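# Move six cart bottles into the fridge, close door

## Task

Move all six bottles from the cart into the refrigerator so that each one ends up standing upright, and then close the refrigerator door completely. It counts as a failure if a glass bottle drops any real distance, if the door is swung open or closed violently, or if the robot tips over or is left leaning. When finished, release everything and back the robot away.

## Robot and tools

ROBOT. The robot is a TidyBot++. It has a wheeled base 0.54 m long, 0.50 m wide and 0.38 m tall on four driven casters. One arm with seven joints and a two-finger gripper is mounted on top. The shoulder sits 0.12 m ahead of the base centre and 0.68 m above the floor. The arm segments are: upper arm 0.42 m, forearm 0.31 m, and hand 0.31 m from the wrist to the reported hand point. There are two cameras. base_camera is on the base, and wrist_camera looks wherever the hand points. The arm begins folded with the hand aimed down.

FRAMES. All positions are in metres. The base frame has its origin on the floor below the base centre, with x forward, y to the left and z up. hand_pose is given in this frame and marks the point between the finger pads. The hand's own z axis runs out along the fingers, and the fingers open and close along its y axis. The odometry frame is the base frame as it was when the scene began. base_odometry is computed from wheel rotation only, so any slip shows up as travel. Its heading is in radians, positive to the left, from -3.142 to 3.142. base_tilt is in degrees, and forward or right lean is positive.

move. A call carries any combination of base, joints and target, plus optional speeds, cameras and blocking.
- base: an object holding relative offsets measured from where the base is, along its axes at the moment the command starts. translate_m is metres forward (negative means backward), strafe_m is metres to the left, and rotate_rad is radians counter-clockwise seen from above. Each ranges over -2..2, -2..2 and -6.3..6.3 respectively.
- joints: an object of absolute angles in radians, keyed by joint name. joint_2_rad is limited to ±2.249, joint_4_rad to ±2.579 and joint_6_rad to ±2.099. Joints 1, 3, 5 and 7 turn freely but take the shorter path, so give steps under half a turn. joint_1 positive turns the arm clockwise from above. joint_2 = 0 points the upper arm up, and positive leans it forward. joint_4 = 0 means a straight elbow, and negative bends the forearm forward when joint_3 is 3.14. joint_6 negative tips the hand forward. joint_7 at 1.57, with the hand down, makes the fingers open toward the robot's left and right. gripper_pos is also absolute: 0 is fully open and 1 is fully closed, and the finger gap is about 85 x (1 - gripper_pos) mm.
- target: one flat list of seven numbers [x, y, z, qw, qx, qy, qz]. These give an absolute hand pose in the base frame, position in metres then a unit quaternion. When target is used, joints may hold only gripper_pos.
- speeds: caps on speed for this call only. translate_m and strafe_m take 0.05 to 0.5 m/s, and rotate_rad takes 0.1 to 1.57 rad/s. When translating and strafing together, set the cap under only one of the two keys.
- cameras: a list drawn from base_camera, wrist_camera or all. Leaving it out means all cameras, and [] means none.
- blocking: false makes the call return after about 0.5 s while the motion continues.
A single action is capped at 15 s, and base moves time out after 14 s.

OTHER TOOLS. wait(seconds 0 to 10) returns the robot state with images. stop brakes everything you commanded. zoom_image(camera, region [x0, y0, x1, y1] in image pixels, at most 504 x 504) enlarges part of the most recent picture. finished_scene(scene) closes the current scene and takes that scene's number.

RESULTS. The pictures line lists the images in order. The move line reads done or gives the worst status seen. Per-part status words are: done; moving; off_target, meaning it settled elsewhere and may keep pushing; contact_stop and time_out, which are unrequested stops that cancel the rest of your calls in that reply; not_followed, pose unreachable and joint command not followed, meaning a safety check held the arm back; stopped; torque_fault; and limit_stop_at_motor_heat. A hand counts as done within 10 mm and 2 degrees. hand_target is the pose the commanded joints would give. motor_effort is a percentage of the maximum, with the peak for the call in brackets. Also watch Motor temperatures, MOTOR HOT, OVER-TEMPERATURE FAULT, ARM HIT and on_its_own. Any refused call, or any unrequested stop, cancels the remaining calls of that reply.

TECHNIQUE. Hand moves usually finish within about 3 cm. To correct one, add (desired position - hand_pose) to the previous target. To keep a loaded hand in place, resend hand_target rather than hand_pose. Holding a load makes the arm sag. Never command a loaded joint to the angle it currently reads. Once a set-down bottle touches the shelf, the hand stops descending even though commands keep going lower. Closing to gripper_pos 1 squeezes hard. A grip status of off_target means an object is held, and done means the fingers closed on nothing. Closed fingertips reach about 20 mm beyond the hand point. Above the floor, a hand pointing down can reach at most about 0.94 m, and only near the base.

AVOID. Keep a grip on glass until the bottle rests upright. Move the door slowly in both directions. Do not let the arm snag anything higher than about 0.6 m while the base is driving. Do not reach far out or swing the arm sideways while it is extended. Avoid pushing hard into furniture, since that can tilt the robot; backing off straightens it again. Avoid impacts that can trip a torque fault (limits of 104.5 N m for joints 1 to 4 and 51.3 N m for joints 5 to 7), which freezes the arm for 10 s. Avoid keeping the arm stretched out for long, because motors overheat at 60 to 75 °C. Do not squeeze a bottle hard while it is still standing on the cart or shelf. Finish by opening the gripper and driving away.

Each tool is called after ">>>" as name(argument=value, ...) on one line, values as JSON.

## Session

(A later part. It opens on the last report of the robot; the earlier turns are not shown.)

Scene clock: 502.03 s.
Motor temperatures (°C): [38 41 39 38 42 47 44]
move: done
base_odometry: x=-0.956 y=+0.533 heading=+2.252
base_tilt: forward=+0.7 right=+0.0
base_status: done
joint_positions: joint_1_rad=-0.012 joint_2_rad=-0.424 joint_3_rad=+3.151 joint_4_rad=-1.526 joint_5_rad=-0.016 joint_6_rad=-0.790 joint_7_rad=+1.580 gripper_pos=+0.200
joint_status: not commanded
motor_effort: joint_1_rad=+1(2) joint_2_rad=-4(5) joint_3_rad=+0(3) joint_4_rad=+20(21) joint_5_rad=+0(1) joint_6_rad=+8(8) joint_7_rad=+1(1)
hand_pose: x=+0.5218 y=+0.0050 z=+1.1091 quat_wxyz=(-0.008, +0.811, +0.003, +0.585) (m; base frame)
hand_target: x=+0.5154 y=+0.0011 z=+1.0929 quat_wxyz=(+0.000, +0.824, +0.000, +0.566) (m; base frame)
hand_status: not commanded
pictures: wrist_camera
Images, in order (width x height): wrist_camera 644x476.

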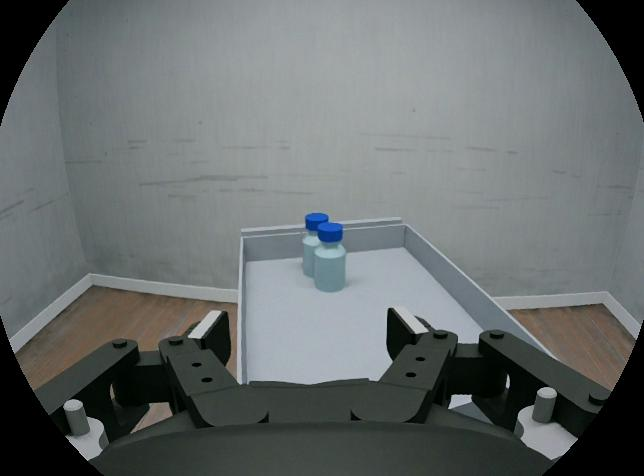

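>>> move(base={"translate_m": 0.15, "strafe_m": -0.025}, joints={"joint_1_rad":0,"joint_2_rad":0.39,"joint_3_rad":3.142,"joint_4_rad":-1.157,"joint_5_rad":0,"joint_6_rad":-0.43,"joint_7_rad":1.571}, cameras=["wrist_camera"])

Scene clock: 509.10 s.
Motor temperatures (°C): [38 41 39 38 42 47 44]
move: done
base_odometry: x=-1.031 y=+0.665 heading=+2.250
base_tilt: forward=+0.7 right=-0.1
base_status: done
joint_positions: joint_1_rad=-0.012 joint_2_rad=+0.398 joint_3_rad=+3.151 joint_4_rad=-1.172 joint_5_rad=-0.016 joint_6_rad=-0.468 joint_7_rad=+1.580 gripper_pos=+0.200
joint_status: all done
motor_effort: joint_1_rad=+1(2) joint_2_rad=-36(39) joint_3_rad=-1(1) joint_4_rad=+21(23) joint_5_rad=+0(2) joint_6_rad=+8(9) joint_7_rad=+1(2)
hand_pose: x=+0.8745 y=+0.0075 z=+0.9298 quat_wxyz=(-0.004, +0.851, +0.002, +0.524) (m; base frame)
hand_target: x=+0.8792 y=+0.0011 z=+0.9554 quat_wxyz=(+0.000, +0.835, +0.000, +0.550) (m; base frame)
hand_status: not commanded
pictures: wrist_camera
Images, in order (width x height): wrist_camera 644x476.

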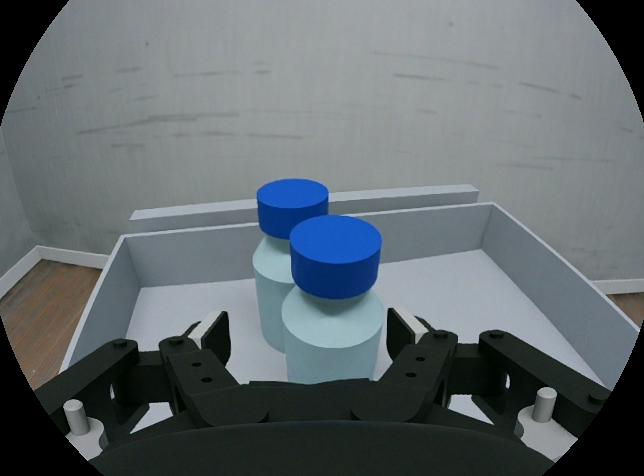

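>>> move(base={"strafe_m": -0.013}, joints={"joint_2_rad":0.477,"joint_4_rad":-1.118,"joint_6_rad":-0.38}, cameras=["wrist_camera"])

Scene clock: 512.10 s.
Motor temperatures (°C): [38 41 39 38 42 47 44]
move: done
base_odometry: x=-1.021 y=+0.674 heading=+2.251
base_tilt: forward=+0.6 right=-0.1
base_status: done
joint_positions: joint_1_rad=-0.003 joint_2_rad=+0.487 joint_3_rad=+3.150 joint_4_rad=-1.128 joint_5_rad=-0.016 joint_6_rad=-0.414 joint_7_rad=+1.580 gripper_pos=+0.200
joint_status: all done
motor_effort: joint_1_rad=+1(5) joint_2_rad=-38(41) joint_3_rad=-1(2) joint_4_rad=+21(23) joint_5_rad=+0(1) joint_6_rad=+7(8) joint_7_rad=+1(1)
hand_pose: x=+0.9092 y=+0.0008 z=+0.9018 quat_wxyz=(-0.001, +0.849, -0.002, +0.528) (m; base frame)
hand_target: x=+0.9127 y=+0.0011 z=+0.9256 quat_wxyz=(+0.000, +0.835, +0.000, +0.551) (m; base frame)
hand_status: not commanded
pictures: wrist_camera
Images, in order (width x height): wrist_camera 644x476.

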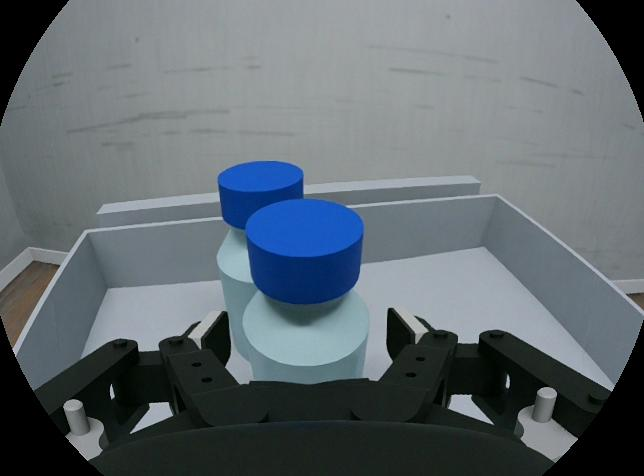

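>>> move(base={"translate_m": 0.039}, speeds={"translate_m":0.08}, cameras=["wrist_camera"])

Scene clock: 514.37 s.
Motor temperatures (°C): [38 41 39 38 42 47 44]
move: done
base_odometry: x=-1.045 y=+0.704 heading=+2.250
base_tilt: forward=+0.7 right=-0.2
base_status: done
joint_positions: joint_1_rad=-0.003 joint_2_rad=+0.490 joint_3_rad=+3.150 joint_4_rad=-1.128 joint_5_rad=-0.016 joint_6_rad=-0.413 joint_7_rad=+1.580 gripper_pos=+0.200
joint_status: not commanded
motor_effort: joint_1_rad=+1(4) joint_2_rad=-39(42) joint_3_rad=-1(2) joint_4_rad=+22(23) joint_5_rad=+0(1) joint_6_rad=+7(8) joint_7_rad=+1(1)
hand_pose: x=+0.9100 y=+0.0007 z=+0.9000 quat_wxyz=(-0.001, +0.850, -0.002, +0.527) (m; base frame)
hand_target: x=+0.9127 y=+0.0011 z=+0.9256 quat_wxyz=(+0.000, +0.835, +0.000, +0.551) (m; base frame)
hand_status: not commanded
pictures: wrist_camera
Images, in order (width x height): wrist_camera 644x476.

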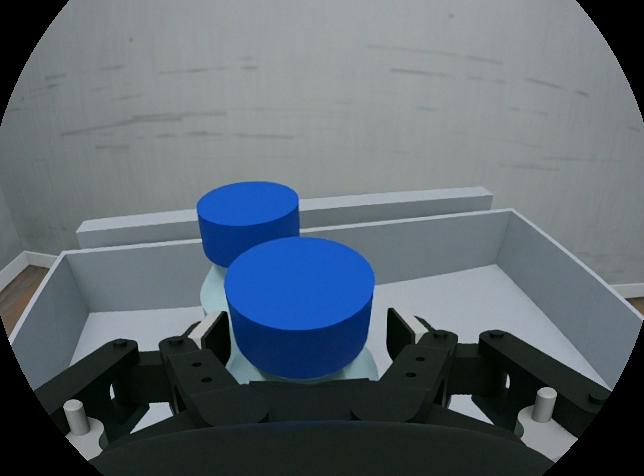

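>>> move(base={"strafe_m": 0.003}, joints={"gripper_pos": 1.0}, cameras=["wrist_camera"])

>>> move(target=[0.913,0.001,1.05,0,0.835,0,0.550], cameras=["wrist_camera"])

Scene clock: 517.47 s.
Motor temperatures (°C): [38 41 39 38 42 47 44]
move: off_target
base_odometry: x=-1.048 y=+0.703 heading=+2.250
base_tilt: forward=+0.6 right=-0.1
base_status: done
joint_positions: joint_1_rad=-0.002 joint_2_rad=+0.490 joint_3_rad=+3.149 joint_4_rad=-1.126 joint_5_rad=-0.016 joint_6_rad=-0.411 joint_7_rad=+1.580 gripper_pos=+0.443
joint_status: gripper_pos off_target (ended at +0.443, target +1.000)
motor_effort: joint_1_rad=+1(7) joint_2_rad=-39(41) joint_3_rad=-1(3) joint_4_rad=+22(23) joint_5_rad=+1(2) joint_6_rad=+8(9) joint_7_rad=+1(1)
hand_pose: x=+0.9105 y=+0.0004 z=+0.9015 quat_wxyz=(-0.001, +0.849, -0.002, +0.529) (m; base frame)
hand_target: x=+0.9127 y=+0.0011 z=+0.9256 quat_wxyz=(+0.000, +0.835, +0.000, +0.551) (m; base frame)
hand_status: not commanded
pictures: wrist_camera
Images, in order (width x height): wrist_camera 644x476.

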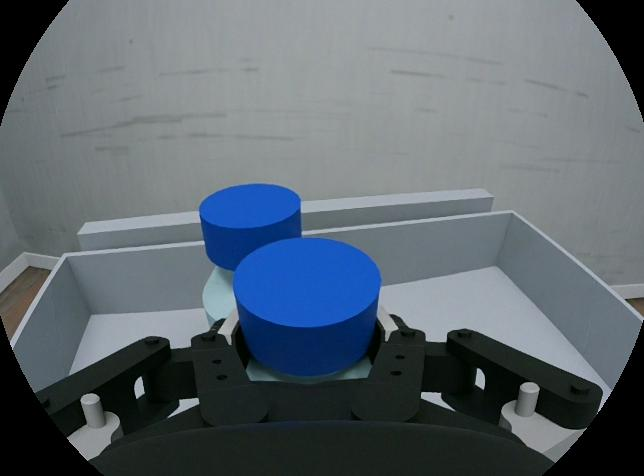

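Scene clock: 519.63 s.
Motor temperatures (°C): [38 41 39 38 42 47 44]
move: off_target
base_odometry: x=-1.048 y=+0.703 heading=+2.250
base_tilt: forward=+0.6 right=+0.0
base_status: not commanded
joint_positions: joint_1_rad=-0.002 joint_2_rad=+0.595 joint_3_rad=+3.157 joint_4_rad=-0.599 joint_5_rad=-0.016 joint_6_rad=-0.827 joint_7_rad=+1.580 gripper_pos=+0.443
joint_status: not commanded
motor_effort: joint_1_rad=+0(2) joint_2_rad=-47(50) joint_3_rad=-1(2) joint_4_rad=+24(28) joint_5_rad=+1(1) joint_6_rad=+10(12) joint_7_rad=+1(1)
hand_pose: x=+0.9276 y=-0.0007 z=+1.0103 quat_wxyz=(+0.001, +0.847, +0.000, +0.531) (m; base frame)
hand_target: x=+0.9130 y=+0.0010 z=+1.0500 quat_wxyz=(+0.000, +0.835, +0.000, +0.550) (m; base frame)
hand_status: off_target (0.042 m and 2.5 deg from the pose sent, 0.149 m and 2.9 deg at the start)
pictures: wrist_camera
Images, in order (width x height): wrist_camera 644x476.

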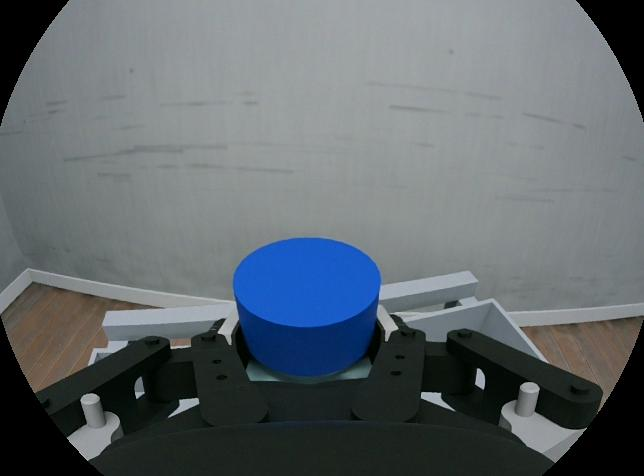

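>>> move(base={"translate_m": -0.6}, joints={"joint_1_rad":0,"joint_2_rad":-0.27,"joint_3_rad":3.142,"joint_4_rad":-1.17,"joint_5_rad":0,"joint_6_rad":-1.08,"joint_7_rad":1.571}, cameras=[])

>>> move(base={"rotate_rad": 1.474}, speeds={"rotate_rad":0.8}, cameras=["wrist_camera"])

Scene clock: 526.80 s.
Motor temperatures (°C): [38 41 39 38 42 47 44]
move: done
base_odometry: x=-0.671 y=+0.235 heading=+2.249
base_tilt: forward=+0.7 right=-0.1
base_status: done
joint_positions: joint_1_rad=-0.004 joint_2_rad=-0.262 joint_3_rad=+3.158 joint_4_rad=-1.176 joint_5_rad=-0.016 joint_6_rad=-1.062 joint_7_rad=+1.580 gripper_pos=+0.443
joint_status: all done
motor_effort: joint_1_rad=+1(3) joint_2_rad=-10(53) joint_3_rad=+0(2) joint_4_rad=+21(26) joint_5_rad=+0(2) joint_6_rad=+10(12) joint_7_rad=+1(2)
hand_pose: x=+0.5452 y=-0.0014 z=+1.1577 quat_wxyz=(-0.004, +0.835, -0.002, +0.551) (m; base frame)
hand_target: x=+0.5386 y=+0.0011 z=+1.1589 quat_wxyz=(+0.000, +0.836, +0.000, +0.549) (m; base frame)
hand_status: not commanded
pictures: none
No camera images: "cameras" was empty.

Scene clock: 529.43 s.
Motor temperatures (°C): [38 41 39 38 42 47 44]
move: done
base_odometry: x=-0.671 y=+0.235 heading=-2.561
base_tilt: forward=+0.6 right=-0.1
base_status: done
joint_positions: joint_1_rad=-0.003 joint_2_rad=-0.262 joint_3_rad=+3.152 joint_4_rad=-1.177 joint_5_rad=-0.016 joint_6_rad=-1.062 joint_7_rad=+1.580 gripper_pos=+0.443
joint_status: not commanded
motor_effort: joint_1_rad=+0(2) joint_2_rad=-10(12) joint_3_rad=+0(3) joint_4_rad=+22(23) joint_5_rad=+0(2) joint_6_rad=+10(11) joint_7_rad=+1(1)
hand_pose: x=+0.5453 y=+0.0018 z=+1.1569 quat_wxyz=(-0.005, +0.835, +0.001, +0.550) (m; base frame)
hand_target: x=+0.5386 y=+0.0011 z=+1.1589 quat_wxyz=(+0.000, +0.836, +0.000, +0.549) (m; base frame)
hand_status: not commanded
pictures: wrist_camera
Images, in order (width x height): wrist_camera 644x476.

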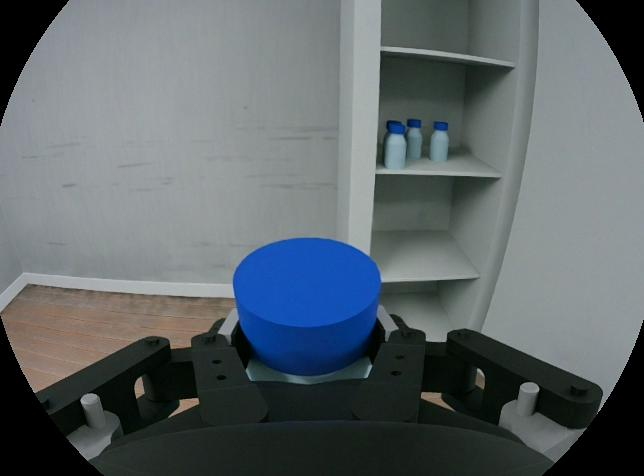

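>>> move(base={"translate_m": 0.629, "strafe_m": -0.38}, joints={"joint_1_rad":0.31,"joint_2_rad":-0.22,"joint_3_rad":3.142,"joint_4_rad":-1.20,"joint_5_rad":0,"joint_6_rad":-1.02,"joint_7_rad":1.571}, cameras=["wrist_camera"])

Scene clock: 535.23 s.
Motor temperatures (°C): [38 41 39 38 42 47 44]
move: done
base_odometry: x=-1.405 y=+0.208 heading=-2.560
base_tilt: forward=+0.6 right=+0.0
base_status: done
joint_positions: joint_1_rad=+0.295 joint_2_rad=-0.202 joint_3_rad=+3.151 joint_4_rad=-1.209 joint_5_rad=-0.016 joint_6_rad=-1.062 joint_7_rad=+1.580 gripper_pos=+0.443
joint_status: all done
motor_effort: joint_1_rad=+0(2) joint_2_rad=-13(17) joint_3_rad=+0(2) joint_4_rad=+22(23) joint_5_rad=+0(2) joint_6_rad=+10(12) joint_7_rad=+0(2)
hand_pose: x=+0.5546 y=-0.1314 z=+1.1131 quat_wxyz=(+0.071, +0.850, -0.127, +0.506) (m; base frame)
hand_target: x=+0.5501 y=-0.1369 z=+1.1380 quat_wxyz=(+0.084, +0.831, -0.130, +0.534) (m; base frame)
hand_status: not commanded
pictures: wrist_camera
Images, in order (width x height): wrist_camera 644x476.

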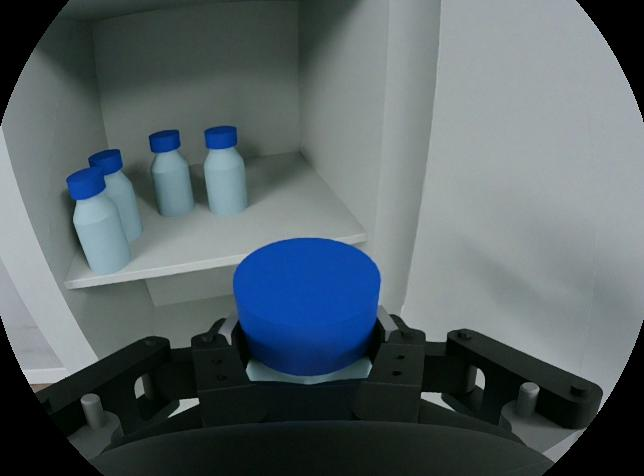

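>>> move(base={"translate_m": 0.26}, speeds={"translate_m":0.2}, cameras=["wrist_camera"])

Scene clock: 538.57 s.
Motor temperatures (°C): [38 41 39 38 42 47 44]
move: done
base_odometry: x=-1.623 y=+0.065 heading=-2.560
base_tilt: forward=+0.7 right=-0.1
base_status: done
joint_positions: joint_1_rad=+0.296 joint_2_rad=-0.195 joint_3_rad=+3.151 joint_4_rad=-1.210 joint_5_rad=-0.016 joint_6_rad=-1.062 joint_7_rad=+1.580 gripper_pos=+0.443
joint_status: not commanded
motor_effort: joint_1_rad=+0(2) joint_2_rad=-14(18) joint_3_rad=+0(2) joint_4_rad=+23(24) joint_5_rad=+0(2) joint_6_rad=+10(11) joint_7_rad=+1(1)
hand_pose: x=+0.5572 y=-0.1328 z=+1.1095 quat_wxyz=(+0.071, +0.852, -0.127, +0.503) (m; base frame)
hand_target: x=+0.5501 y=-0.1369 z=+1.1380 quat_wxyz=(+0.084, +0.831, -0.130, +0.534) (m; base frame)
hand_status: not commanded
pictures: wrist_camera
Images, in order (width x height): wrist_camera 644x476.

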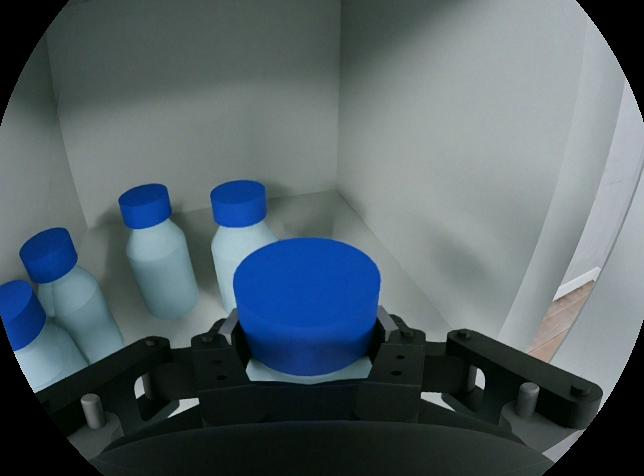

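>>> move(base={"translate_m": 0.055}, speeds={"translate_m":0.1}, joints={"joint_4_rad":-1.27,"joint_6_rad":-0.92}, cameras=["wrist_camera"])

>>> move(joints={"joint_4_rad":-1.34,"joint_6_rad":-0.84}, cameras=[])

>>> move(joints={"joint_4_rad":-1.38,"joint_6_rad":-0.79}, cameras=["wrist_camera"])

>>> move(joints={"joint_4_rad":-1.42,"joint_6_rad":-0.74}, cameras=["wrist_camera"])

Scene clock: 543.07 s.
Motor temperatures (°C): [38 41 39 38 42 47 44]
move: done
base_odometry: x=-1.669 y=+0.035 heading=-2.560
base_tilt: forward=+0.6 right=+0.0
base_status: done
joint_positions: joint_1_rad=+0.296 joint_2_rad=-0.197 joint_3_rad=+3.151 joint_4_rad=-1.281 joint_5_rad=-0.016 joint_6_rad=-0.972 joint_7_rad=+1.580 gripper_pos=+0.443
joint_status: all done
motor_effort: joint_1_rad=+1(2) joint_2_rad=-14(18) joint_3_rad=+0(2) joint_4_rad=+23(25) joint_5_rad=+0(1) joint_6_rad=+10(11) joint_7_rad=+0(1)
hand_pose: x=+0.5696 y=-0.1373 z=+1.0961 quat_wxyz=(+0.072, +0.847, -0.127, +0.511) (m; base frame)
hand_target: x=+0.5647 y=-0.1416 z=+1.1279 quat_wxyz=(+0.085, +0.823, -0.129, +0.546) (m; base frame)
hand_status: not commanded
pictures: wrist_camera
Images, in order (width x height): wrist_camera 644x476.

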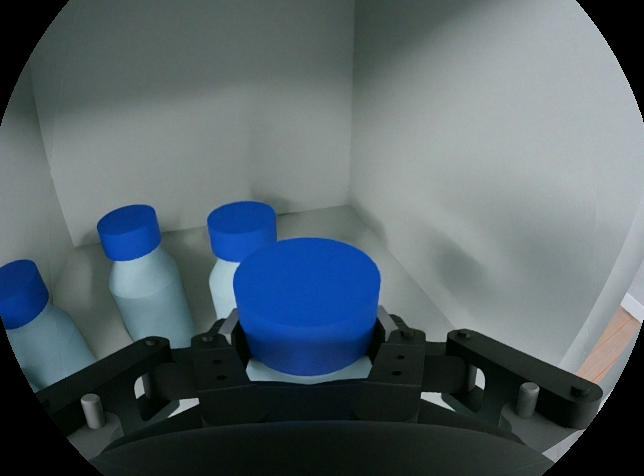

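Scene clock: 544.17 s.
Motor temperatures (°C): [38 41 39 38 42 47 44]
move: done
base_odometry: x=-1.669 y=+0.035 heading=-2.560
base_tilt: forward=+0.7 right=+0.0
base_status: not commanded
joint_positions: joint_1_rad=+0.296 joint_2_rad=-0.197 joint_3_rad=+3.151 joint_4_rad=-1.353 joint_5_rad=-0.016 joint_6_rad=-0.895 joint_7_rad=+1.580 gripper_pos=+0.443
joint_status: all done
motor_effort: joint_1_rad=+1(1) joint_2_rad=-16(17) joint_3_rad=+0(0) joint_4_rad=+24(25) joint_5_rad=+0(1) joint_6_rad=+11(11) joint_7_rad=+1(1)
hand_pose: x=+0.5797 y=-0.1407 z=+1.0775 quat_wxyz=(+0.073, +0.845, -0.128, +0.514) (m; base frame)
hand_target: x=+0.5757 y=-0.1451 z=+1.1113 quat_wxyz=(+0.086, +0.821, -0.128, +0.550) (m; base frame)
hand_status: not commanded
pictures: none
No camera images: "cameras" was empty.

Scene clock: 544.87 s.
Motor temperatures (°C): [38 41 39 38 42 47 44]
move: done
base_odometry: x=-1.669 y=+0.035 heading=-2.560
base_tilt: forward=+0.6 right=+0.0
base_status: not commanded
joint_positions: joint_1_rad=+0.296 joint_2_rad=-0.197 joint_3_rad=+3.151 joint_4_rad=-1.392 joint_5_rad=-0.016 joint_6_rad=-0.842 joint_7_rad=+1.580 gripper_pos=+0.443
joint_status: all done
motor_effort: joint_1_rad=+0(1) joint_2_rad=-16(17) joint_3_rad=+0(0) joint_4_rad=+24(26) joint_5_rad=+0(1) joint_6_rad=+10(12) joint_7_rad=+1(1)
hand_pose: x=+0.5859 y=-0.1428 z=+1.0697 quat_wxyz=(+0.074, +0.842, -0.128, +0.519) (m; base frame)
hand_target: x=+0.5818 y=-0.1471 z=+1.1027 quat_wxyz=(+0.087, +0.818, -0.128, +0.554) (m; base frame)
hand_status: not commanded
pictures: wrist_camera
Images, in order (width x height): wrist_camera 644x476.

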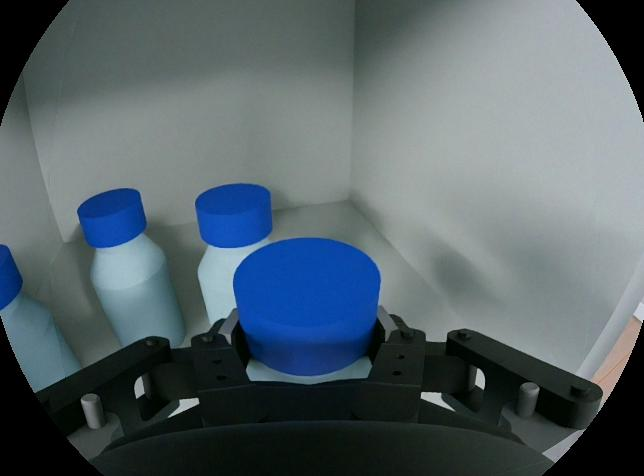

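Scene clock: 545.57 s.
Motor temperatures (°C): [38 41 39 38 42 47 44]
move: done
base_odometry: x=-1.669 y=+0.035 heading=-2.560
base_tilt: forward=+0.6 right=-0.1
base_status: not commanded
joint_positions: joint_1_rad=+0.296 joint_2_rad=-0.197 joint_3_rad=+3.151 joint_4_rad=-1.432 joint_5_rad=-0.016 joint_6_rad=-0.792 joint_7_rad=+1.580 gripper_pos=+0.443
joint_status: all done
motor_effort: joint_1_rad=+1(1) joint_2_rad=-16(18) joint_3_rad=+0(0) joint_4_rad=+24(26) joint_5_rad=+0(1) joint_6_rad=+10(11) joint_7_rad=+0(1)
hand_pose: x=+0.5914 y=-0.1447 z=+1.0606 quat_wxyz=(+0.074, +0.839, -0.128, +0.523) (m; base frame)
hand_target: x=+0.5874 y=-0.1489 z=+1.0940 quat_wxyz=(+0.087, +0.815, -0.127, +0.559) (m; base frame)
hand_status: not commanded
pictures: wrist_camera
Images, in order (width x height): wrist_camera 644x476.

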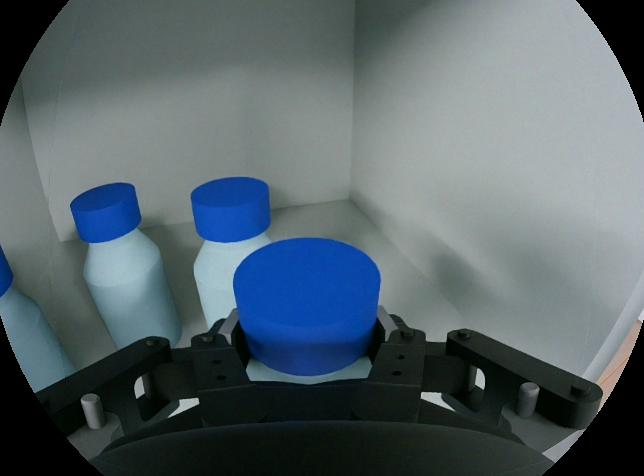

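>>> move(joints={"joint_4_rad":-1.46,"joint_6_rad":-0.70}, cameras=[])

>>> move(joints={"joint_4_rad":-1.49,"joint_6_rad":-0.67}, cameras=["wrist_camera"])

Scene clock: 548.50 s.
Motor temperatures (°C): [38 41 39 38 42 48 44]
move: done
base_odometry: x=-1.669 y=+0.035 heading=-2.560
base_tilt: forward=+0.7 right=-0.1
base_status: not commanded
joint_positions: joint_1_rad=+0.296 joint_2_rad=-0.197 joint_3_rad=+3.151 joint_4_rad=-1.473 joint_5_rad=-0.016 joint_6_rad=-0.752 joint_7_rad=+1.580 gripper_pos=+0.443
joint_status: all done
motor_effort: joint_1_rad=+0(1) joint_2_rad=-17(18) joint_3_rad=+0(1) joint_4_rad=+25(26) joint_5_rad=+0(1) joint_6_rad=+10(11) joint_7_rad=+0(1)
hand_pose: x=+0.5951 y=-0.1460 z=+1.0483 quat_wxyz=(+0.074, +0.839, -0.128, +0.523) (m; base frame)
hand_target: x=+0.5915 y=-0.1502 z=+1.0822 quat_wxyz=(+0.087, +0.815, -0.127, +0.559) (m; base frame)
hand_status: not commanded
pictures: none
No camera images: "cameras" was empty.

Scene clock: 549.13 s.
Motor temperatures (°C): [38 41 39 38 42 48 44]
move: done
base_odometry: x=-1.669 y=+0.035 heading=-2.560
base_tilt: forward=+0.7 right=+0.0
base_status: not commanded
joint_positions: joint_1_rad=+0.296 joint_2_rad=-0.197 joint_3_rad=+3.151 joint_4_rad=-1.492 joint_5_rad=-0.016 joint_6_rad=-0.716 joint_7_rad=+1.580 gripper_pos=+0.443
joint_status: all done
motor_effort: joint_1_rad=+1(1) joint_2_rad=-16(17) joint_3_rad=+0(0) joint_4_rad=+24(25) joint_5_rad=+0(1) joint_6_rad=+10(10) joint_7_rad=+1(1)
hand_pose: x=+0.5988 y=-0.1473 z=+1.0473 quat_wxyz=(+0.076, +0.835, -0.128, +0.530) (m; base frame)
hand_target: x=+0.5943 y=-0.1511 z=+1.0732 quat_wxyz=(+0.087, +0.815, -0.127, +0.559) (m; base frame)
hand_status: not commanded
pictures: wrist_camera
Images, in order (width x height): wrist_camera 644x476.

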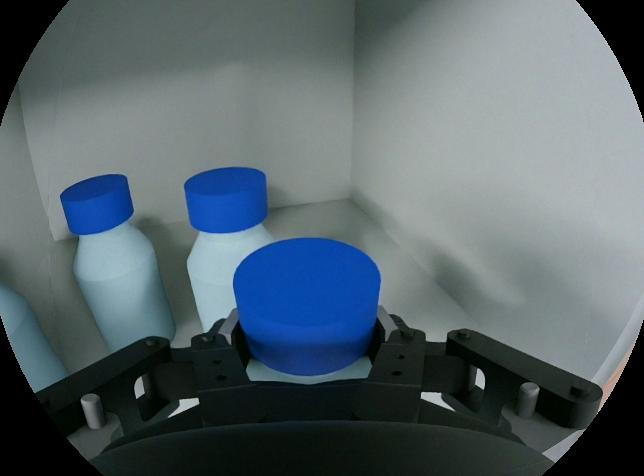

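>>> move(joints={"joint_4_rad":-1.515,"joint_6_rad":-0.67}, cameras=[])

>>> move(joints={"joint_4_rad":-1.54,"joint_6_rad":-0.66}, cameras=[])

Scene clock: 551.70 s.
Motor temperatures (°C): [38 41 39 38 42 48 44]
move: done
base_odometry: x=-1.669 y=+0.035 heading=-2.560
base_tilt: forward=+0.7 right=-0.1
base_status: not commanded
joint_positions: joint_1_rad=+0.296 joint_2_rad=-0.200 joint_3_rad=+3.151 joint_4_rad=-1.501 joint_5_rad=-0.016 joint_6_rad=-0.705 joint_7_rad=+1.580 gripper_pos=+0.443
joint_status: all done
motor_effort: joint_1_rad=+0(2) joint_2_rad=-12(16) joint_3_rad=+0(0) joint_4_rad=+21(23) joint_5_rad=+0(1) joint_6_rad=+7(9) joint_7_rad=+0(1)
hand_pose: x=+0.5986 y=-0.1473 z=+1.0471 quat_wxyz=(+0.076, +0.833, -0.127, +0.533) (m; base frame)
hand_target: x=+0.5937 y=-0.1509 z=+1.0585 quat_wxyz=(+0.086, +0.822, -0.129, +0.548) (m; base frame)
hand_status: not commanded
pictures: none
No camera images: "cameras" was empty.

Scene clock: 552.30 s.
Motor temperatures (°C): [38 41 39 38 42 48 44]
move: done
base_odometry: x=-1.669 y=+0.035 heading=-2.560
base_tilt: forward=+0.5 right=+0.0
base_status: not commanded
joint_positions: joint_1_rad=+0.296 joint_2_rad=-0.207 joint_3_rad=+3.151 joint_4_rad=-1.515 joint_5_rad=-0.016 joint_6_rad=-0.686 joint_7_rad=+1.580 gripper_pos=+0.443
joint_status: all done
motor_effort: joint_1_rad=+1(2) joint_2_rad=-11(12) joint_3_rad=+1(1) joint_4_rad=+19(21) joint_5_rad=+1(1) joint_6_rad=+6(8) joint_7_rad=+1(1)
hand_pose: x=+0.5980 y=-0.1472 z=+1.0471 quat_wxyz=(+0.077, +0.830, -0.127, +0.537) (m; base frame)
hand_target: x=+0.5939 y=-0.1510 z=+1.0466 quat_wxyz=(+0.085, +0.826, -0.129, +0.542) (m; base frame)
hand_status: not commanded
pictures: none
No camera images: "cameras" was empty.

>>> move(joints={"gripper_pos":0.2}, cameras=["wrist_camera"])

>>> move(base={"translate_m": -0.13, "strafe_m": 0.039}, speeds={"translate_m":0.12}, cameras=["wrist_camera"])

Scene clock: 555.20 s.
Motor temperatures (°C): [38 41 39 38 42 48 44]
move: done
base_odometry: x=-1.669 y=+0.035 heading=-2.560
base_tilt: forward=+0.6 right=+0.0
base_status: not commanded
joint_positions: joint_1_rad=+0.297 joint_2_rad=-0.207 joint_3_rad=+3.151 joint_4_rad=-1.529 joint_5_rad=-0.016 joint_6_rad=-0.685 joint_7_rad=+1.580 gripper_pos=+0.200
joint_status: all done
motor_effort: joint_1_rad=+1(2) joint_2_rad=-13(13) joint_3_rad=+0(1) joint_4_rad=+21(21) joint_5_rad=-1(2) joint_6_rad=+6(8) joint_7_rad=+1(1)
hand_pose: x=+0.5975 y=-0.1470 z=+1.0395 quat_wxyz=(+0.076, +0.834, -0.128, +0.532) (m; base frame)
hand_target: x=+0.5939 y=-0.1510 z=+1.0466 quat_wxyz=(+0.085, +0.826, -0.129, +0.542) (m; base frame)
hand_status: not commanded
pictures: wrist_camera
Images, in order (width x height): wrist_camera 644x476.

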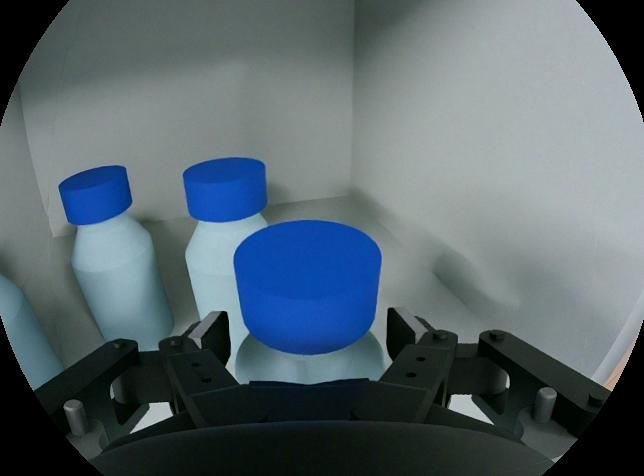

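Scene clock: 556.93 s.
Motor temperatures (°C): [38 41 39 38 42 48 44]
move: done
base_odometry: x=-1.539 y=+0.073 heading=-2.561
base_tilt: forward=+0.6 right=-0.1
base_status: done
joint_positions: joint_1_rad=+0.297 joint_2_rad=-0.210 joint_3_rad=+3.151 joint_4_rad=-1.529 joint_5_rad=-0.016 joint_6_rad=-0.685 joint_7_rad=+1.580 gripper_pos=+0.200
joint_status: not commanded
motor_effort: joint_1_rad=+0(1) joint_2_rad=-13(17) joint_3_rad=+0(1) joint_4_rad=+21(22) joint_5_rad=+0(1) joint_6_rad=+7(8) joint_7_rad=+1(1)
hand_pose: x=+0.5961 y=-0.1468 z=+1.0412 quat_wxyz=(+0.076, +0.833, -0.128, +0.533) (m; base frame)
hand_target: x=+0.5939 y=-0.1510 z=+1.0466 quat_wxyz=(+0.085, +0.826, -0.129, +0.542) (m; base frame)
hand_status: not commanded
pictures: wrist_camera
Images, in order (width x height): wrist_camera 644x476.

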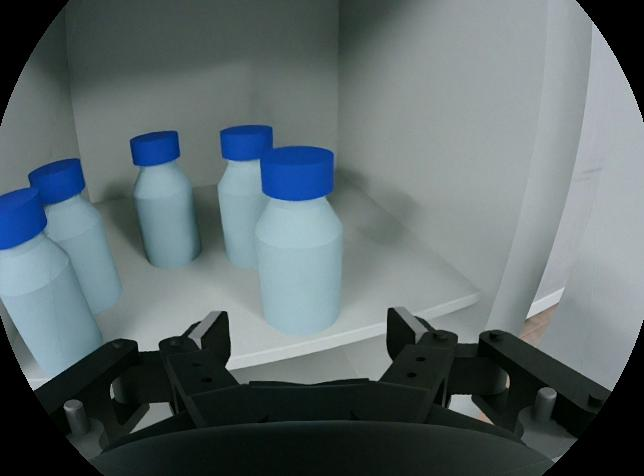

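>>> move(base={"translate_m": -0.73}, joints={"joint_1_rad":0,"joint_2_rad":-0.43,"joint_3_rad":3.142,"joint_4_rad":-1.538,"joint_5_rad":0,"joint_6_rad":-0.83,"joint_7_rad":1.571}, cameras=["wrist_camera"])

>>> move(base={"rotate_rad": -1.473}, speeds={"rotate_rad":0.9}, cameras=["wrist_camera"])

>>> move(base={"translate_m": 0.18, "strafe_m": -0.024}, joints={"joint_1_rad":0,"joint_2_rad":0.39,"joint_3_rad":3.142,"joint_4_rad":-1.157,"joint_5_rad":0,"joint_6_rad":-0.43,"joint_7_rad":1.571}, cameras=["wrist_camera"])

Scene clock: 566.73 s.
Motor temperatures (°C): [38 41 39 38 42 48 44]
move: done
base_odometry: x=-0.928 y=+0.474 heading=-2.561
base_tilt: forward=+0.6 right=+0.0
base_status: done
joint_positions: joint_1_rad=+0.016 joint_2_rad=-0.423 joint_3_rad=+3.150 joint_4_rad=-1.530 joint_5_rad=-0.016 joint_6_rad=-0.790 joint_7_rad=+1.580 gripper_pos=+0.200
joint_status: all done
motor_effort: joint_1_rad=+0(2) joint_2_rad=-4(18) joint_3_rad=+0(2) joint_4_rad=+20(22) joint_5_rad=+1(1) joint_6_rad=+7(9) joint_7_rad=+0(1)
hand_pose: x=+0.5225 y=-0.0064 z=+1.1062 quat_wxyz=(+0.000, +0.813, -0.008, +0.583) (m; base frame)
hand_target: x=+0.5154 y=+0.0011 z=+1.0929 quat_wxyz=(+0.000, +0.824, +0.000, +0.566) (m; base frame)
hand_status: not commanded
pictures: wrist_camera
Images, in order (width x height): wrist_camera 644x476.

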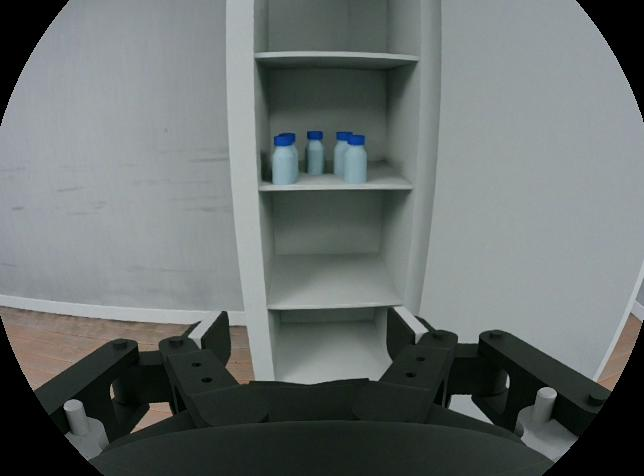

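Scene clock: 569.23 s.
Motor temperatures (°C): [38 41 39 38 42 47 44]
move: done
base_odometry: x=-0.928 y=+0.474 heading=+2.250
base_tilt: forward=+0.7 right=+0.0
base_status: done
joint_positions: joint_1_rad=+0.013 joint_2_rad=-0.423 joint_3_rad=+3.150 joint_4_rad=-1.530 joint_5_rad=-0.016 joint_6_rad=-0.790 joint_7_rad=+1.580 gripper_pos=+0.200
joint_status: not commanded
motor_effort: joint_1_rad=+1(2) joint_2_rad=-4(6) joint_3_rad=+0(3) joint_4_rad=+20(21) joint_5_rad=+0(2) joint_6_rad=+8(8) joint_7_rad=+0(1)
hand_pose: x=+0.5225 y=-0.0046 z=+1.1062 quat_wxyz=(-0.001, +0.813, -0.007, +0.583) (m; base frame)
hand_target: x=+0.5154 y=+0.0011 z=+1.0929 quat_wxyz=(+0.000, +0.824, +0.000, +0.566) (m; base frame)
hand_status: not commanded
pictures: wrist_camera
Images, in order (width x height): wrist_camera 644x476.

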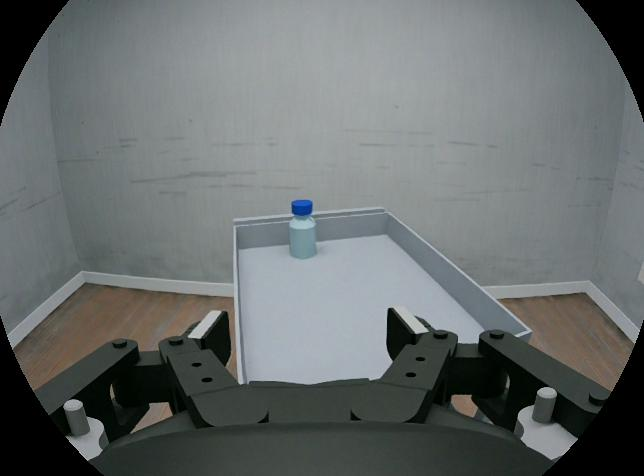

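Scene clock: 571.43 s.
Motor temperatures (°C): [38 41 39 38 42 47 44]
move: done
base_odometry: x=-1.023 y=+0.629 heading=+2.249
base_tilt: forward=+0.6 right=+0.0
base_status: done
joint_positions: joint_1_rad=+0.013 joint_2_rad=+0.396 joint_3_rad=+3.150 joint_4_rad=-1.172 joint_5_rad=-0.016 joint_6_rad=-0.468 joint_7_rad=+1.580 gripper_pos=+0.200
joint_status: all done
motor_effort: joint_1_rad=+1(2) joint_2_rad=-36(38) joint_3_rad=-1(1) joint_4_rad=+21(23) joint_5_rad=-1(2) joint_6_rad=+7(9) joint_7_rad=+0(2)
hand_pose: x=+0.8738 y=-0.0109 z=+0.9311 quat_wxyz=(+0.002, +0.851, -0.008, +0.525) (m; base frame)
hand_target: x=+0.8792 y=+0.0011 z=+0.9555 quat_wxyz=(+0.000, +0.835, +0.000, +0.550) (m; base frame)
hand_status: not commanded
pictures: wrist_camera
Images, in order (width x height): wrist_camera 644x476.

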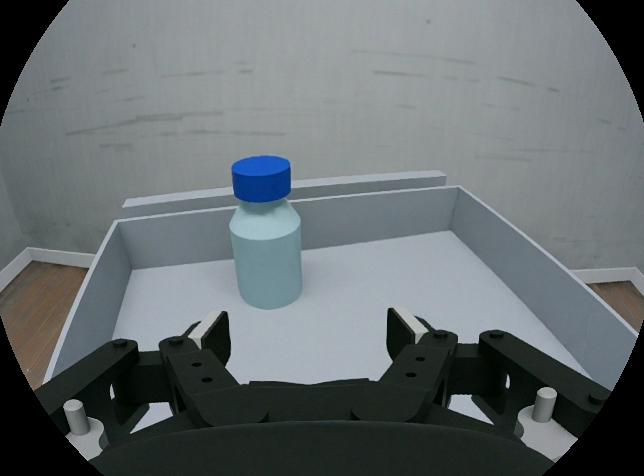

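>>> move(base={"translate_m": 0.12, "strafe_m": 0.042}, joints={"joint_2_rad":0.477,"joint_4_rad":-1.118,"joint_6_rad":-0.38}, cameras=["wrist_camera"])

Scene clock: 575.13 s.
Motor temperatures (°C): [38 41 39 38 42 47 44]
move: done
base_odometry: x=-1.131 y=+0.697 heading=+2.249
base_tilt: forward=+0.7 right=-0.1
base_status: done
joint_positions: joint_1_rad=+0.007 joint_2_rad=+0.500 joint_3_rad=+3.150 joint_4_rad=-1.127 joint_5_rad=-0.016 joint_6_rad=-0.414 joint_7_rad=+1.580 gripper_pos=+0.200
joint_status: all done
motor_effort: joint_1_rad=+1(3) joint_2_rad=-39(44) joint_3_rad=+0(3) joint_4_rad=+22(23) joint_5_rad=+0(1) joint_6_rad=+7(8) joint_7_rad=+1(1)
hand_pose: x=+0.9121 y=-0.0074 z=+0.8923 quat_wxyz=(+0.001, +0.852, -0.006, +0.523) (m; base frame)
hand_target: x=+0.9127 y=+0.0011 z=+0.9256 quat_wxyz=(+0.000, +0.835, +0.000, +0.551) (m; base frame)
hand_status: not commanded
pictures: wrist_camera
Images, in order (width x height): wrist_camera 644x476.

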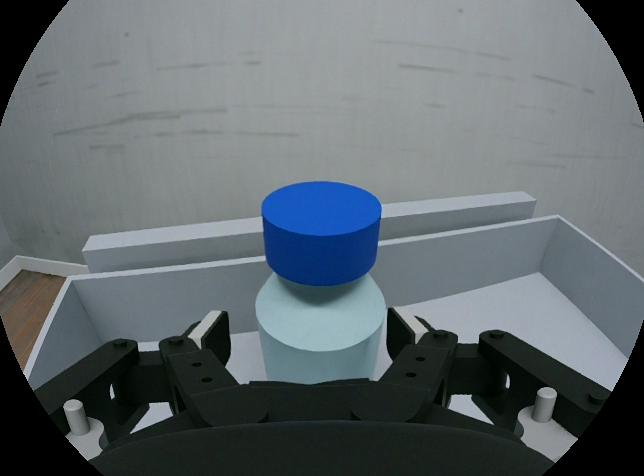

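>>> move(base={"strafe_m": -0.006}, joints={"joint_2_rad":0.452}, cameras=["wrist_camera"])

Scene clock: 579.70 s.
Motor temperatures (°C): [38 41 39 38 42 48 44]
move: done
base_odometry: x=-1.126 y=+0.700 heading=+2.249
base_tilt: forward=+0.7 right=+0.0
base_status: done
joint_positions: joint_1_rad=+0.005 joint_2_rad=+0.489 joint_3_rad=+3.150 joint_4_rad=-1.127 joint_5_rad=-0.016 joint_6_rad=-0.414 joint_7_rad=+1.580 gripper_pos=+0.200
joint_status: all done
motor_effort: joint_1_rad=+1(4) joint_2_rad=-38(44) joint_3_rad=-1(3) joint_4_rad=+21(22) joint_5_rad=+0(1) joint_6_rad=+7(8) joint_7_rad=+1(1)
hand_pose: x=+0.9098 y=-0.0054 z=+0.9016 quat_wxyz=(+0.001, +0.849, -0.005, +0.528) (m; base frame)
hand_target: x=+0.9063 y=+0.0011 z=+0.9453 quat_wxyz=(+0.000, +0.828, +0.000, +0.561) (m; base frame)
hand_status: not commanded
pictures: wrist_camera
Images, in order (width x height): wrist_camera 644x476.

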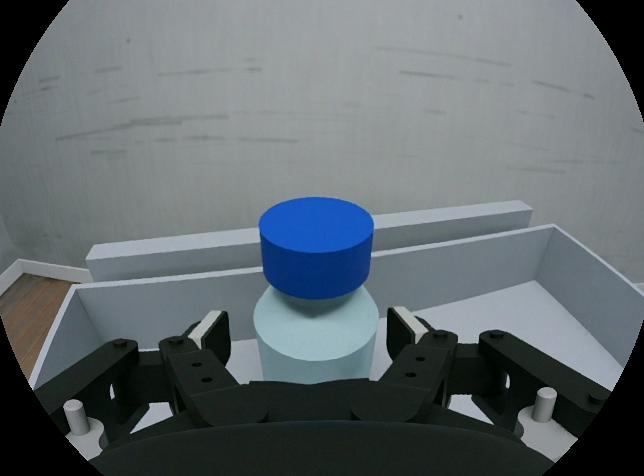

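>>> move(base={"translate_m": 0.042, "strafe_m": -0.004}, speeds={"translate_m":0.08}, joints={"joint_2_rad":0.44}, cameras=["wrist_camera"])

Scene clock: 582.90 s.
Motor temperatures (°C): [38 41 39 38 42 48 44]
move: done
base_odometry: x=-1.150 y=+0.736 heading=+2.250
base_tilt: forward=+0.6 right=+0.0
base_status: done
joint_positions: joint_1_rad=+0.005 joint_2_rad=+0.474 joint_3_rad=+3.150 joint_4_rad=-1.124 joint_5_rad=-0.016 joint_6_rad=-0.412 joint_7_rad=+1.580 gripper_pos=+0.200
joint_status: all done
motor_effort: joint_1_rad=+1(2) joint_2_rad=-38(42) joint_3_rad=-1(1) joint_4_rad=+21(23) joint_5_rad=+0(1) joint_6_rad=+7(8) joint_7_rad=+0(1)
hand_pose: x=+0.9070 y=-0.0054 z=+0.9154 quat_wxyz=(+0.001, +0.844, -0.005, +0.536) (m; base frame)
hand_target: x=+0.9031 y=+0.0011 z=+0.9548 quat_wxyz=(+0.000, +0.824, +0.000, +0.566) (m; base frame)
hand_status: not commanded
pictures: wrist_camera
Images, in order (width x height): wrist_camera 644x476.

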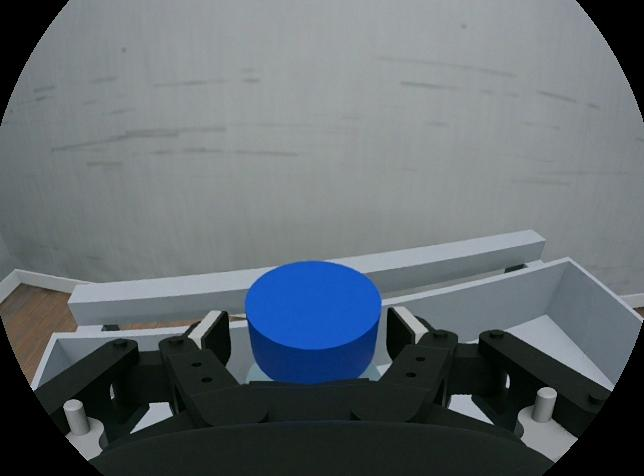

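>>> move(base={"translate_m": 0.016, "strafe_m": -0.001}, speeds={"translate_m":0.08}, cameras=["wrist_camera"])

>>> move(joints={"gripper_pos": 1.0}, cameras=["wrist_camera"])

Scene clock: 585.90 s.
Motor temperatures (°C): [38 41 39 38 42 48 44]
move: done
base_odometry: x=-1.159 y=+0.749 heading=+2.250
base_tilt: forward=+0.7 right=-0.1
base_status: done
joint_positions: joint_1_rad=+0.005 joint_2_rad=+0.470 joint_3_rad=+3.150 joint_4_rad=-1.124 joint_5_rad=-0.016 joint_6_rad=-0.411 joint_7_rad=+1.580 gripper_pos=+0.200
joint_status: not commanded
motor_effort: joint_1_rad=+0(4) joint_2_rad=-38(43) joint_3_rad=-1(2) joint_4_rad=+21(22) joint_5_rad=+0(1) joint_6_rad=+7(8) joint_7_rad=+0(1)
hand_pose: x=+0.9063 y=-0.0052 z=+0.9187 quat_wxyz=(+0.000, +0.843, -0.005, +0.538) (m; base frame)
hand_target: x=+0.9031 y=+0.0011 z=+0.9548 quat_wxyz=(+0.000, +0.824, +0.000, +0.566) (m; base frame)
hand_status: not commanded
pictures: wrist_camera
Images, in order (width x height): wrist_camera 644x476.

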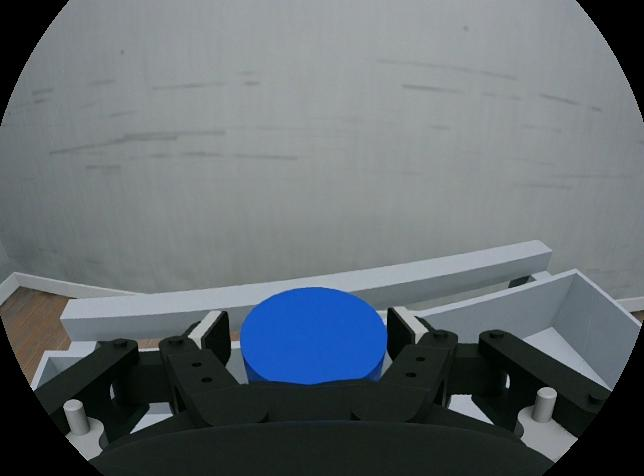

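Scene clock: 586.90 s.
Motor temperatures (°C): [38 41 39 38 42 48 44]
move: off_target
base_odometry: x=-1.159 y=+0.749 heading=+2.250
base_tilt: forward=+0.6 right=-0.1
base_status: not commanded
joint_positions: joint_1_rad=+0.005 joint_2_rad=+0.470 joint_3_rad=+3.150 joint_4_rad=-1.124 joint_5_rad=-0.016 joint_6_rad=-0.410 joint_7_rad=+1.580 gripper_pos=+0.423
joint_status: gripper_pos off_target (ended at +0.423, target +1.000)
motor_effort: joint_1_rad=+0(2) joint_2_rad=-38(39) joint_3_rad=-1(2) joint_4_rad=+22(22) joint_5_rad=+1(1) joint_6_rad=+8(9) joint_7_rad=+0(1)
hand_pose: x=+0.9063 y=-0.0052 z=+0.9190 quat_wxyz=(+0.000, +0.843, -0.005, +0.539) (m; base frame)
hand_target: x=+0.9031 y=+0.0011 z=+0.9548 quat_wxyz=(+0.000, +0.824, +0.000, +0.566) (m; base frame)
hand_status: not commanded
pictures: wrist_camera
Images, in order (width x height): wrist_camera 644x476.

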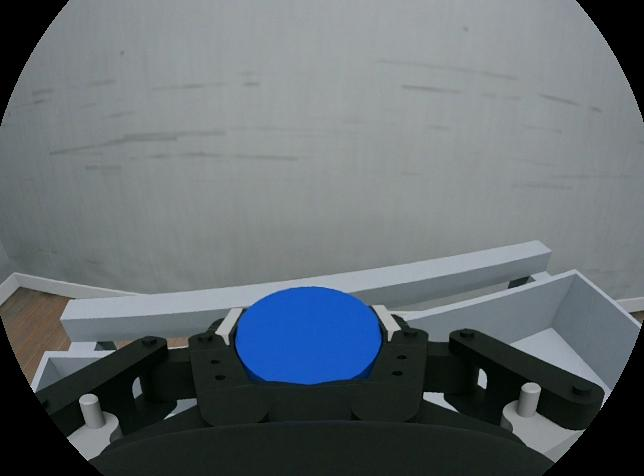

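>>> move(joints={"gripper_pos": 0.2}, cameras=[])

>>> move(joints={"joint_2_rad": 0.463}, cameras=["wrist_camera"])

Scene clock: 589.60 s.
Motor temperatures (°C): [38 41 39 38 42 48 44]
move: done
base_odometry: x=-1.159 y=+0.749 heading=+2.250
base_tilt: forward=+0.7 right=-0.1
base_status: not commanded
joint_positions: joint_1_rad=+0.005 joint_2_rad=+0.470 joint_3_rad=+3.150 joint_4_rad=-1.124 joint_5_rad=-0.016 joint_6_rad=-0.410 joint_7_rad=+1.580 gripper_pos=+0.200
joint_status: all done
motor_effort: joint_1_rad=+0(1) joint_2_rad=-38(42) joint_3_rad=-1(1) joint_4_rad=+21(24) joint_5_rad=-1(1) joint_6_rad=+7(9) joint_7_rad=+1(1)
hand_pose: x=+0.9064 y=-0.0052 z=+0.9192 quat_wxyz=(+0.000, +0.842, -0.005, +0.539) (m; base frame)
hand_target: x=+0.9031 y=+0.0011 z=+0.9548 quat_wxyz=(+0.000, +0.824, +0.000, +0.566) (m; base frame)
hand_status: not commanded
pictures: none
No camera images: "cameras" was empty.

Scene clock: 590.20 s.
Motor temperatures (°C): [38 41 39 38 42 48 44]
move: done
base_odometry: x=-1.159 y=+0.749 heading=+2.250
base_tilt: forward=+0.6 right=+0.0
base_status: not commanded
joint_positions: joint_1_rad=+0.005 joint_2_rad=+0.473 joint_3_rad=+3.150 joint_4_rad=-1.124 joint_5_rad=-0.016 joint_6_rad=-0.410 joint_7_rad=+1.580 gripper_pos=+0.200
joint_status: all done
motor_effort: joint_1_rad=+1(2) joint_2_rad=-39(40) joint_3_rad=-1(1) joint_4_rad=+22(22) joint_5_rad=+0(1) joint_6_rad=+7(8) joint_7_rad=+0(1)
hand_pose: x=+0.9072 y=-0.0052 z=+0.9166 quat_wxyz=(+0.000, +0.843, -0.005, +0.537) (m; base frame)
hand_target: x=+0.9092 y=+0.0011 z=+0.9367 quat_wxyz=(+0.000, +0.831, +0.000, +0.557) (m; base frame)
hand_status: not commanded
pictures: wrist_camera
Images, in order (width x height): wrist_camera 644x476.

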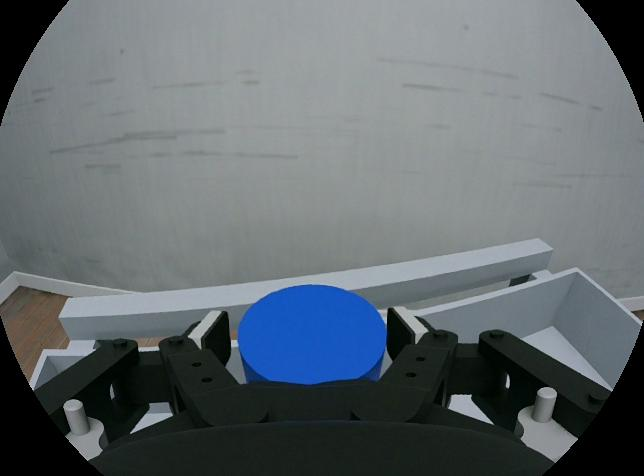

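>>> move(joints={"joint_2_rad": 0.475}, cameras=["wrist_camera"])

Scene clock: 592.50 s.
Motor temperatures (°C): [38 41 39 38 42 48 44]
move: done
base_odometry: x=-1.159 y=+0.749 heading=+2.250
base_tilt: forward=+0.6 right=+0.0
base_status: not commanded
joint_positions: joint_1_rad=+0.005 joint_2_rad=+0.477 joint_3_rad=+3.150 joint_4_rad=-1.124 joint_5_rad=-0.016 joint_6_rad=-0.410 joint_7_rad=+1.580 gripper_pos=+0.200
joint_status: all done
motor_effort: joint_1_rad=+1(1) joint_2_rad=-39(40) joint_3_rad=-1(1) joint_4_rad=+22(22) joint_5_rad=+0(1) joint_6_rad=+7(8) joint_7_rad=+0(1)
hand_pose: x=+0.9081 y=-0.0052 z=+0.9135 quat_wxyz=(+0.000, +0.844, -0.005, +0.536) (m; base frame)
hand_target: x=+0.9122 y=+0.0011 z=+0.9272 quat_wxyz=(+0.000, +0.834, +0.000, +0.552) (m; base frame)
hand_status: not commanded
pictures: wrist_camera
Images, in order (width x height): wrist_camera 644x476.

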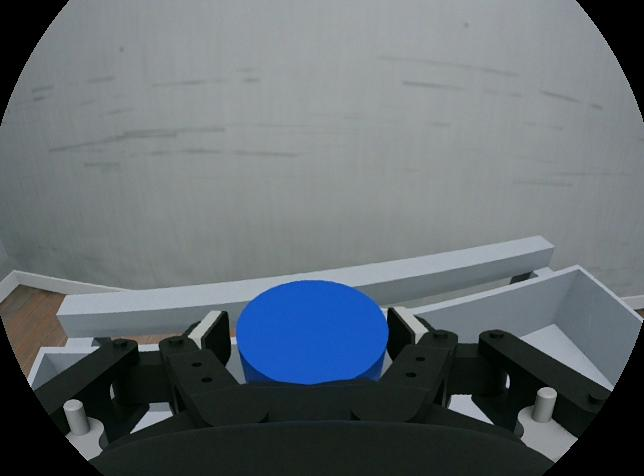

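>>> move(joints={"joint_2_rad": 0.485}, cameras=[])

>>> move(joints={"gripper_pos": 1.0}, cameras=["wrist_camera"])

Scene clock: 594.57 s.
Motor temperatures (°C): [38 41 39 38 42 48 44]
move: done
base_odometry: x=-1.159 y=+0.749 heading=+2.250
base_tilt: forward=+0.6 right=-0.1
base_status: not commanded
joint_positions: joint_1_rad=+0.005 joint_2_rad=+0.484 joint_3_rad=+3.150 joint_4_rad=-1.124 joint_5_rad=-0.016 joint_6_rad=-0.410 joint_7_rad=+1.580 gripper_pos=+0.200
joint_status: all done
motor_effort: joint_1_rad=+0(1) joint_2_rad=-39(39) joint_3_rad=-1(1) joint_4_rad=+22(22) joint_5_rad=+0(1) joint_6_rad=+7(8) joint_7_rad=+1(1)
hand_pose: x=+0.9098 y=-0.0053 z=+0.9076 quat_wxyz=(+0.001, +0.846, -0.005, +0.533) (m; base frame)
hand_target: x=+0.9146 y=+0.0011 z=+0.9192 quat_wxyz=(+0.000, +0.837, +0.000, +0.547) (m; base frame)
hand_status: not commanded
pictures: none
No camera images: "cameras" was empty.

Scene clock: 595.57 s.
Motor temperatures (°C): [38 41 39 38 42 48 44]
move: off_target
base_odometry: x=-1.159 y=+0.749 heading=+2.250
base_tilt: forward=+0.6 right=-0.1
base_status: not commanded
joint_positions: joint_1_rad=+0.005 joint_2_rad=+0.484 joint_3_rad=+3.150 joint_4_rad=-1.124 joint_5_rad=-0.016 joint_6_rad=-0.409 joint_7_rad=+1.580 gripper_pos=+0.422
joint_status: gripper_pos off_target (ended at +0.422, target +1.000)
motor_effort: joint_1_rad=-1(1) joint_2_rad=-38(39) joint_3_rad=-1(2) joint_4_rad=+22(22) joint_5_rad=+0(1) joint_6_rad=+8(8) joint_7_rad=+1(1)
hand_pose: x=+0.9099 y=-0.0053 z=+0.9079 quat_wxyz=(+0.001, +0.846, -0.005, +0.533) (m; base frame)
hand_target: x=+0.9146 y=+0.0011 z=+0.9192 quat_wxyz=(+0.000, +0.837, +0.000, +0.547) (m; base frame)
hand_status: not commanded
pictures: wrist_camera
Images, in order (width x height): wrist_camera 644x476.

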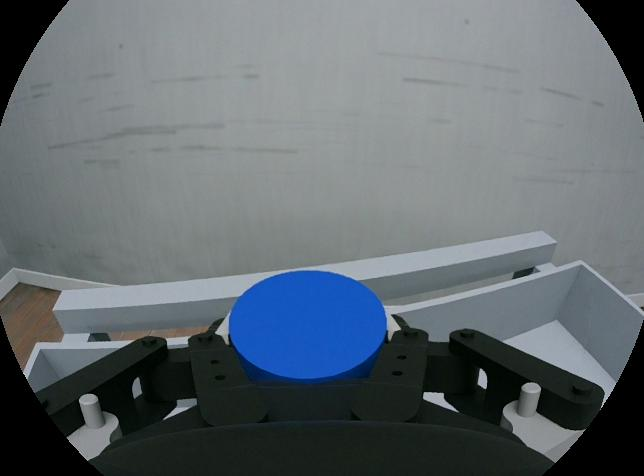

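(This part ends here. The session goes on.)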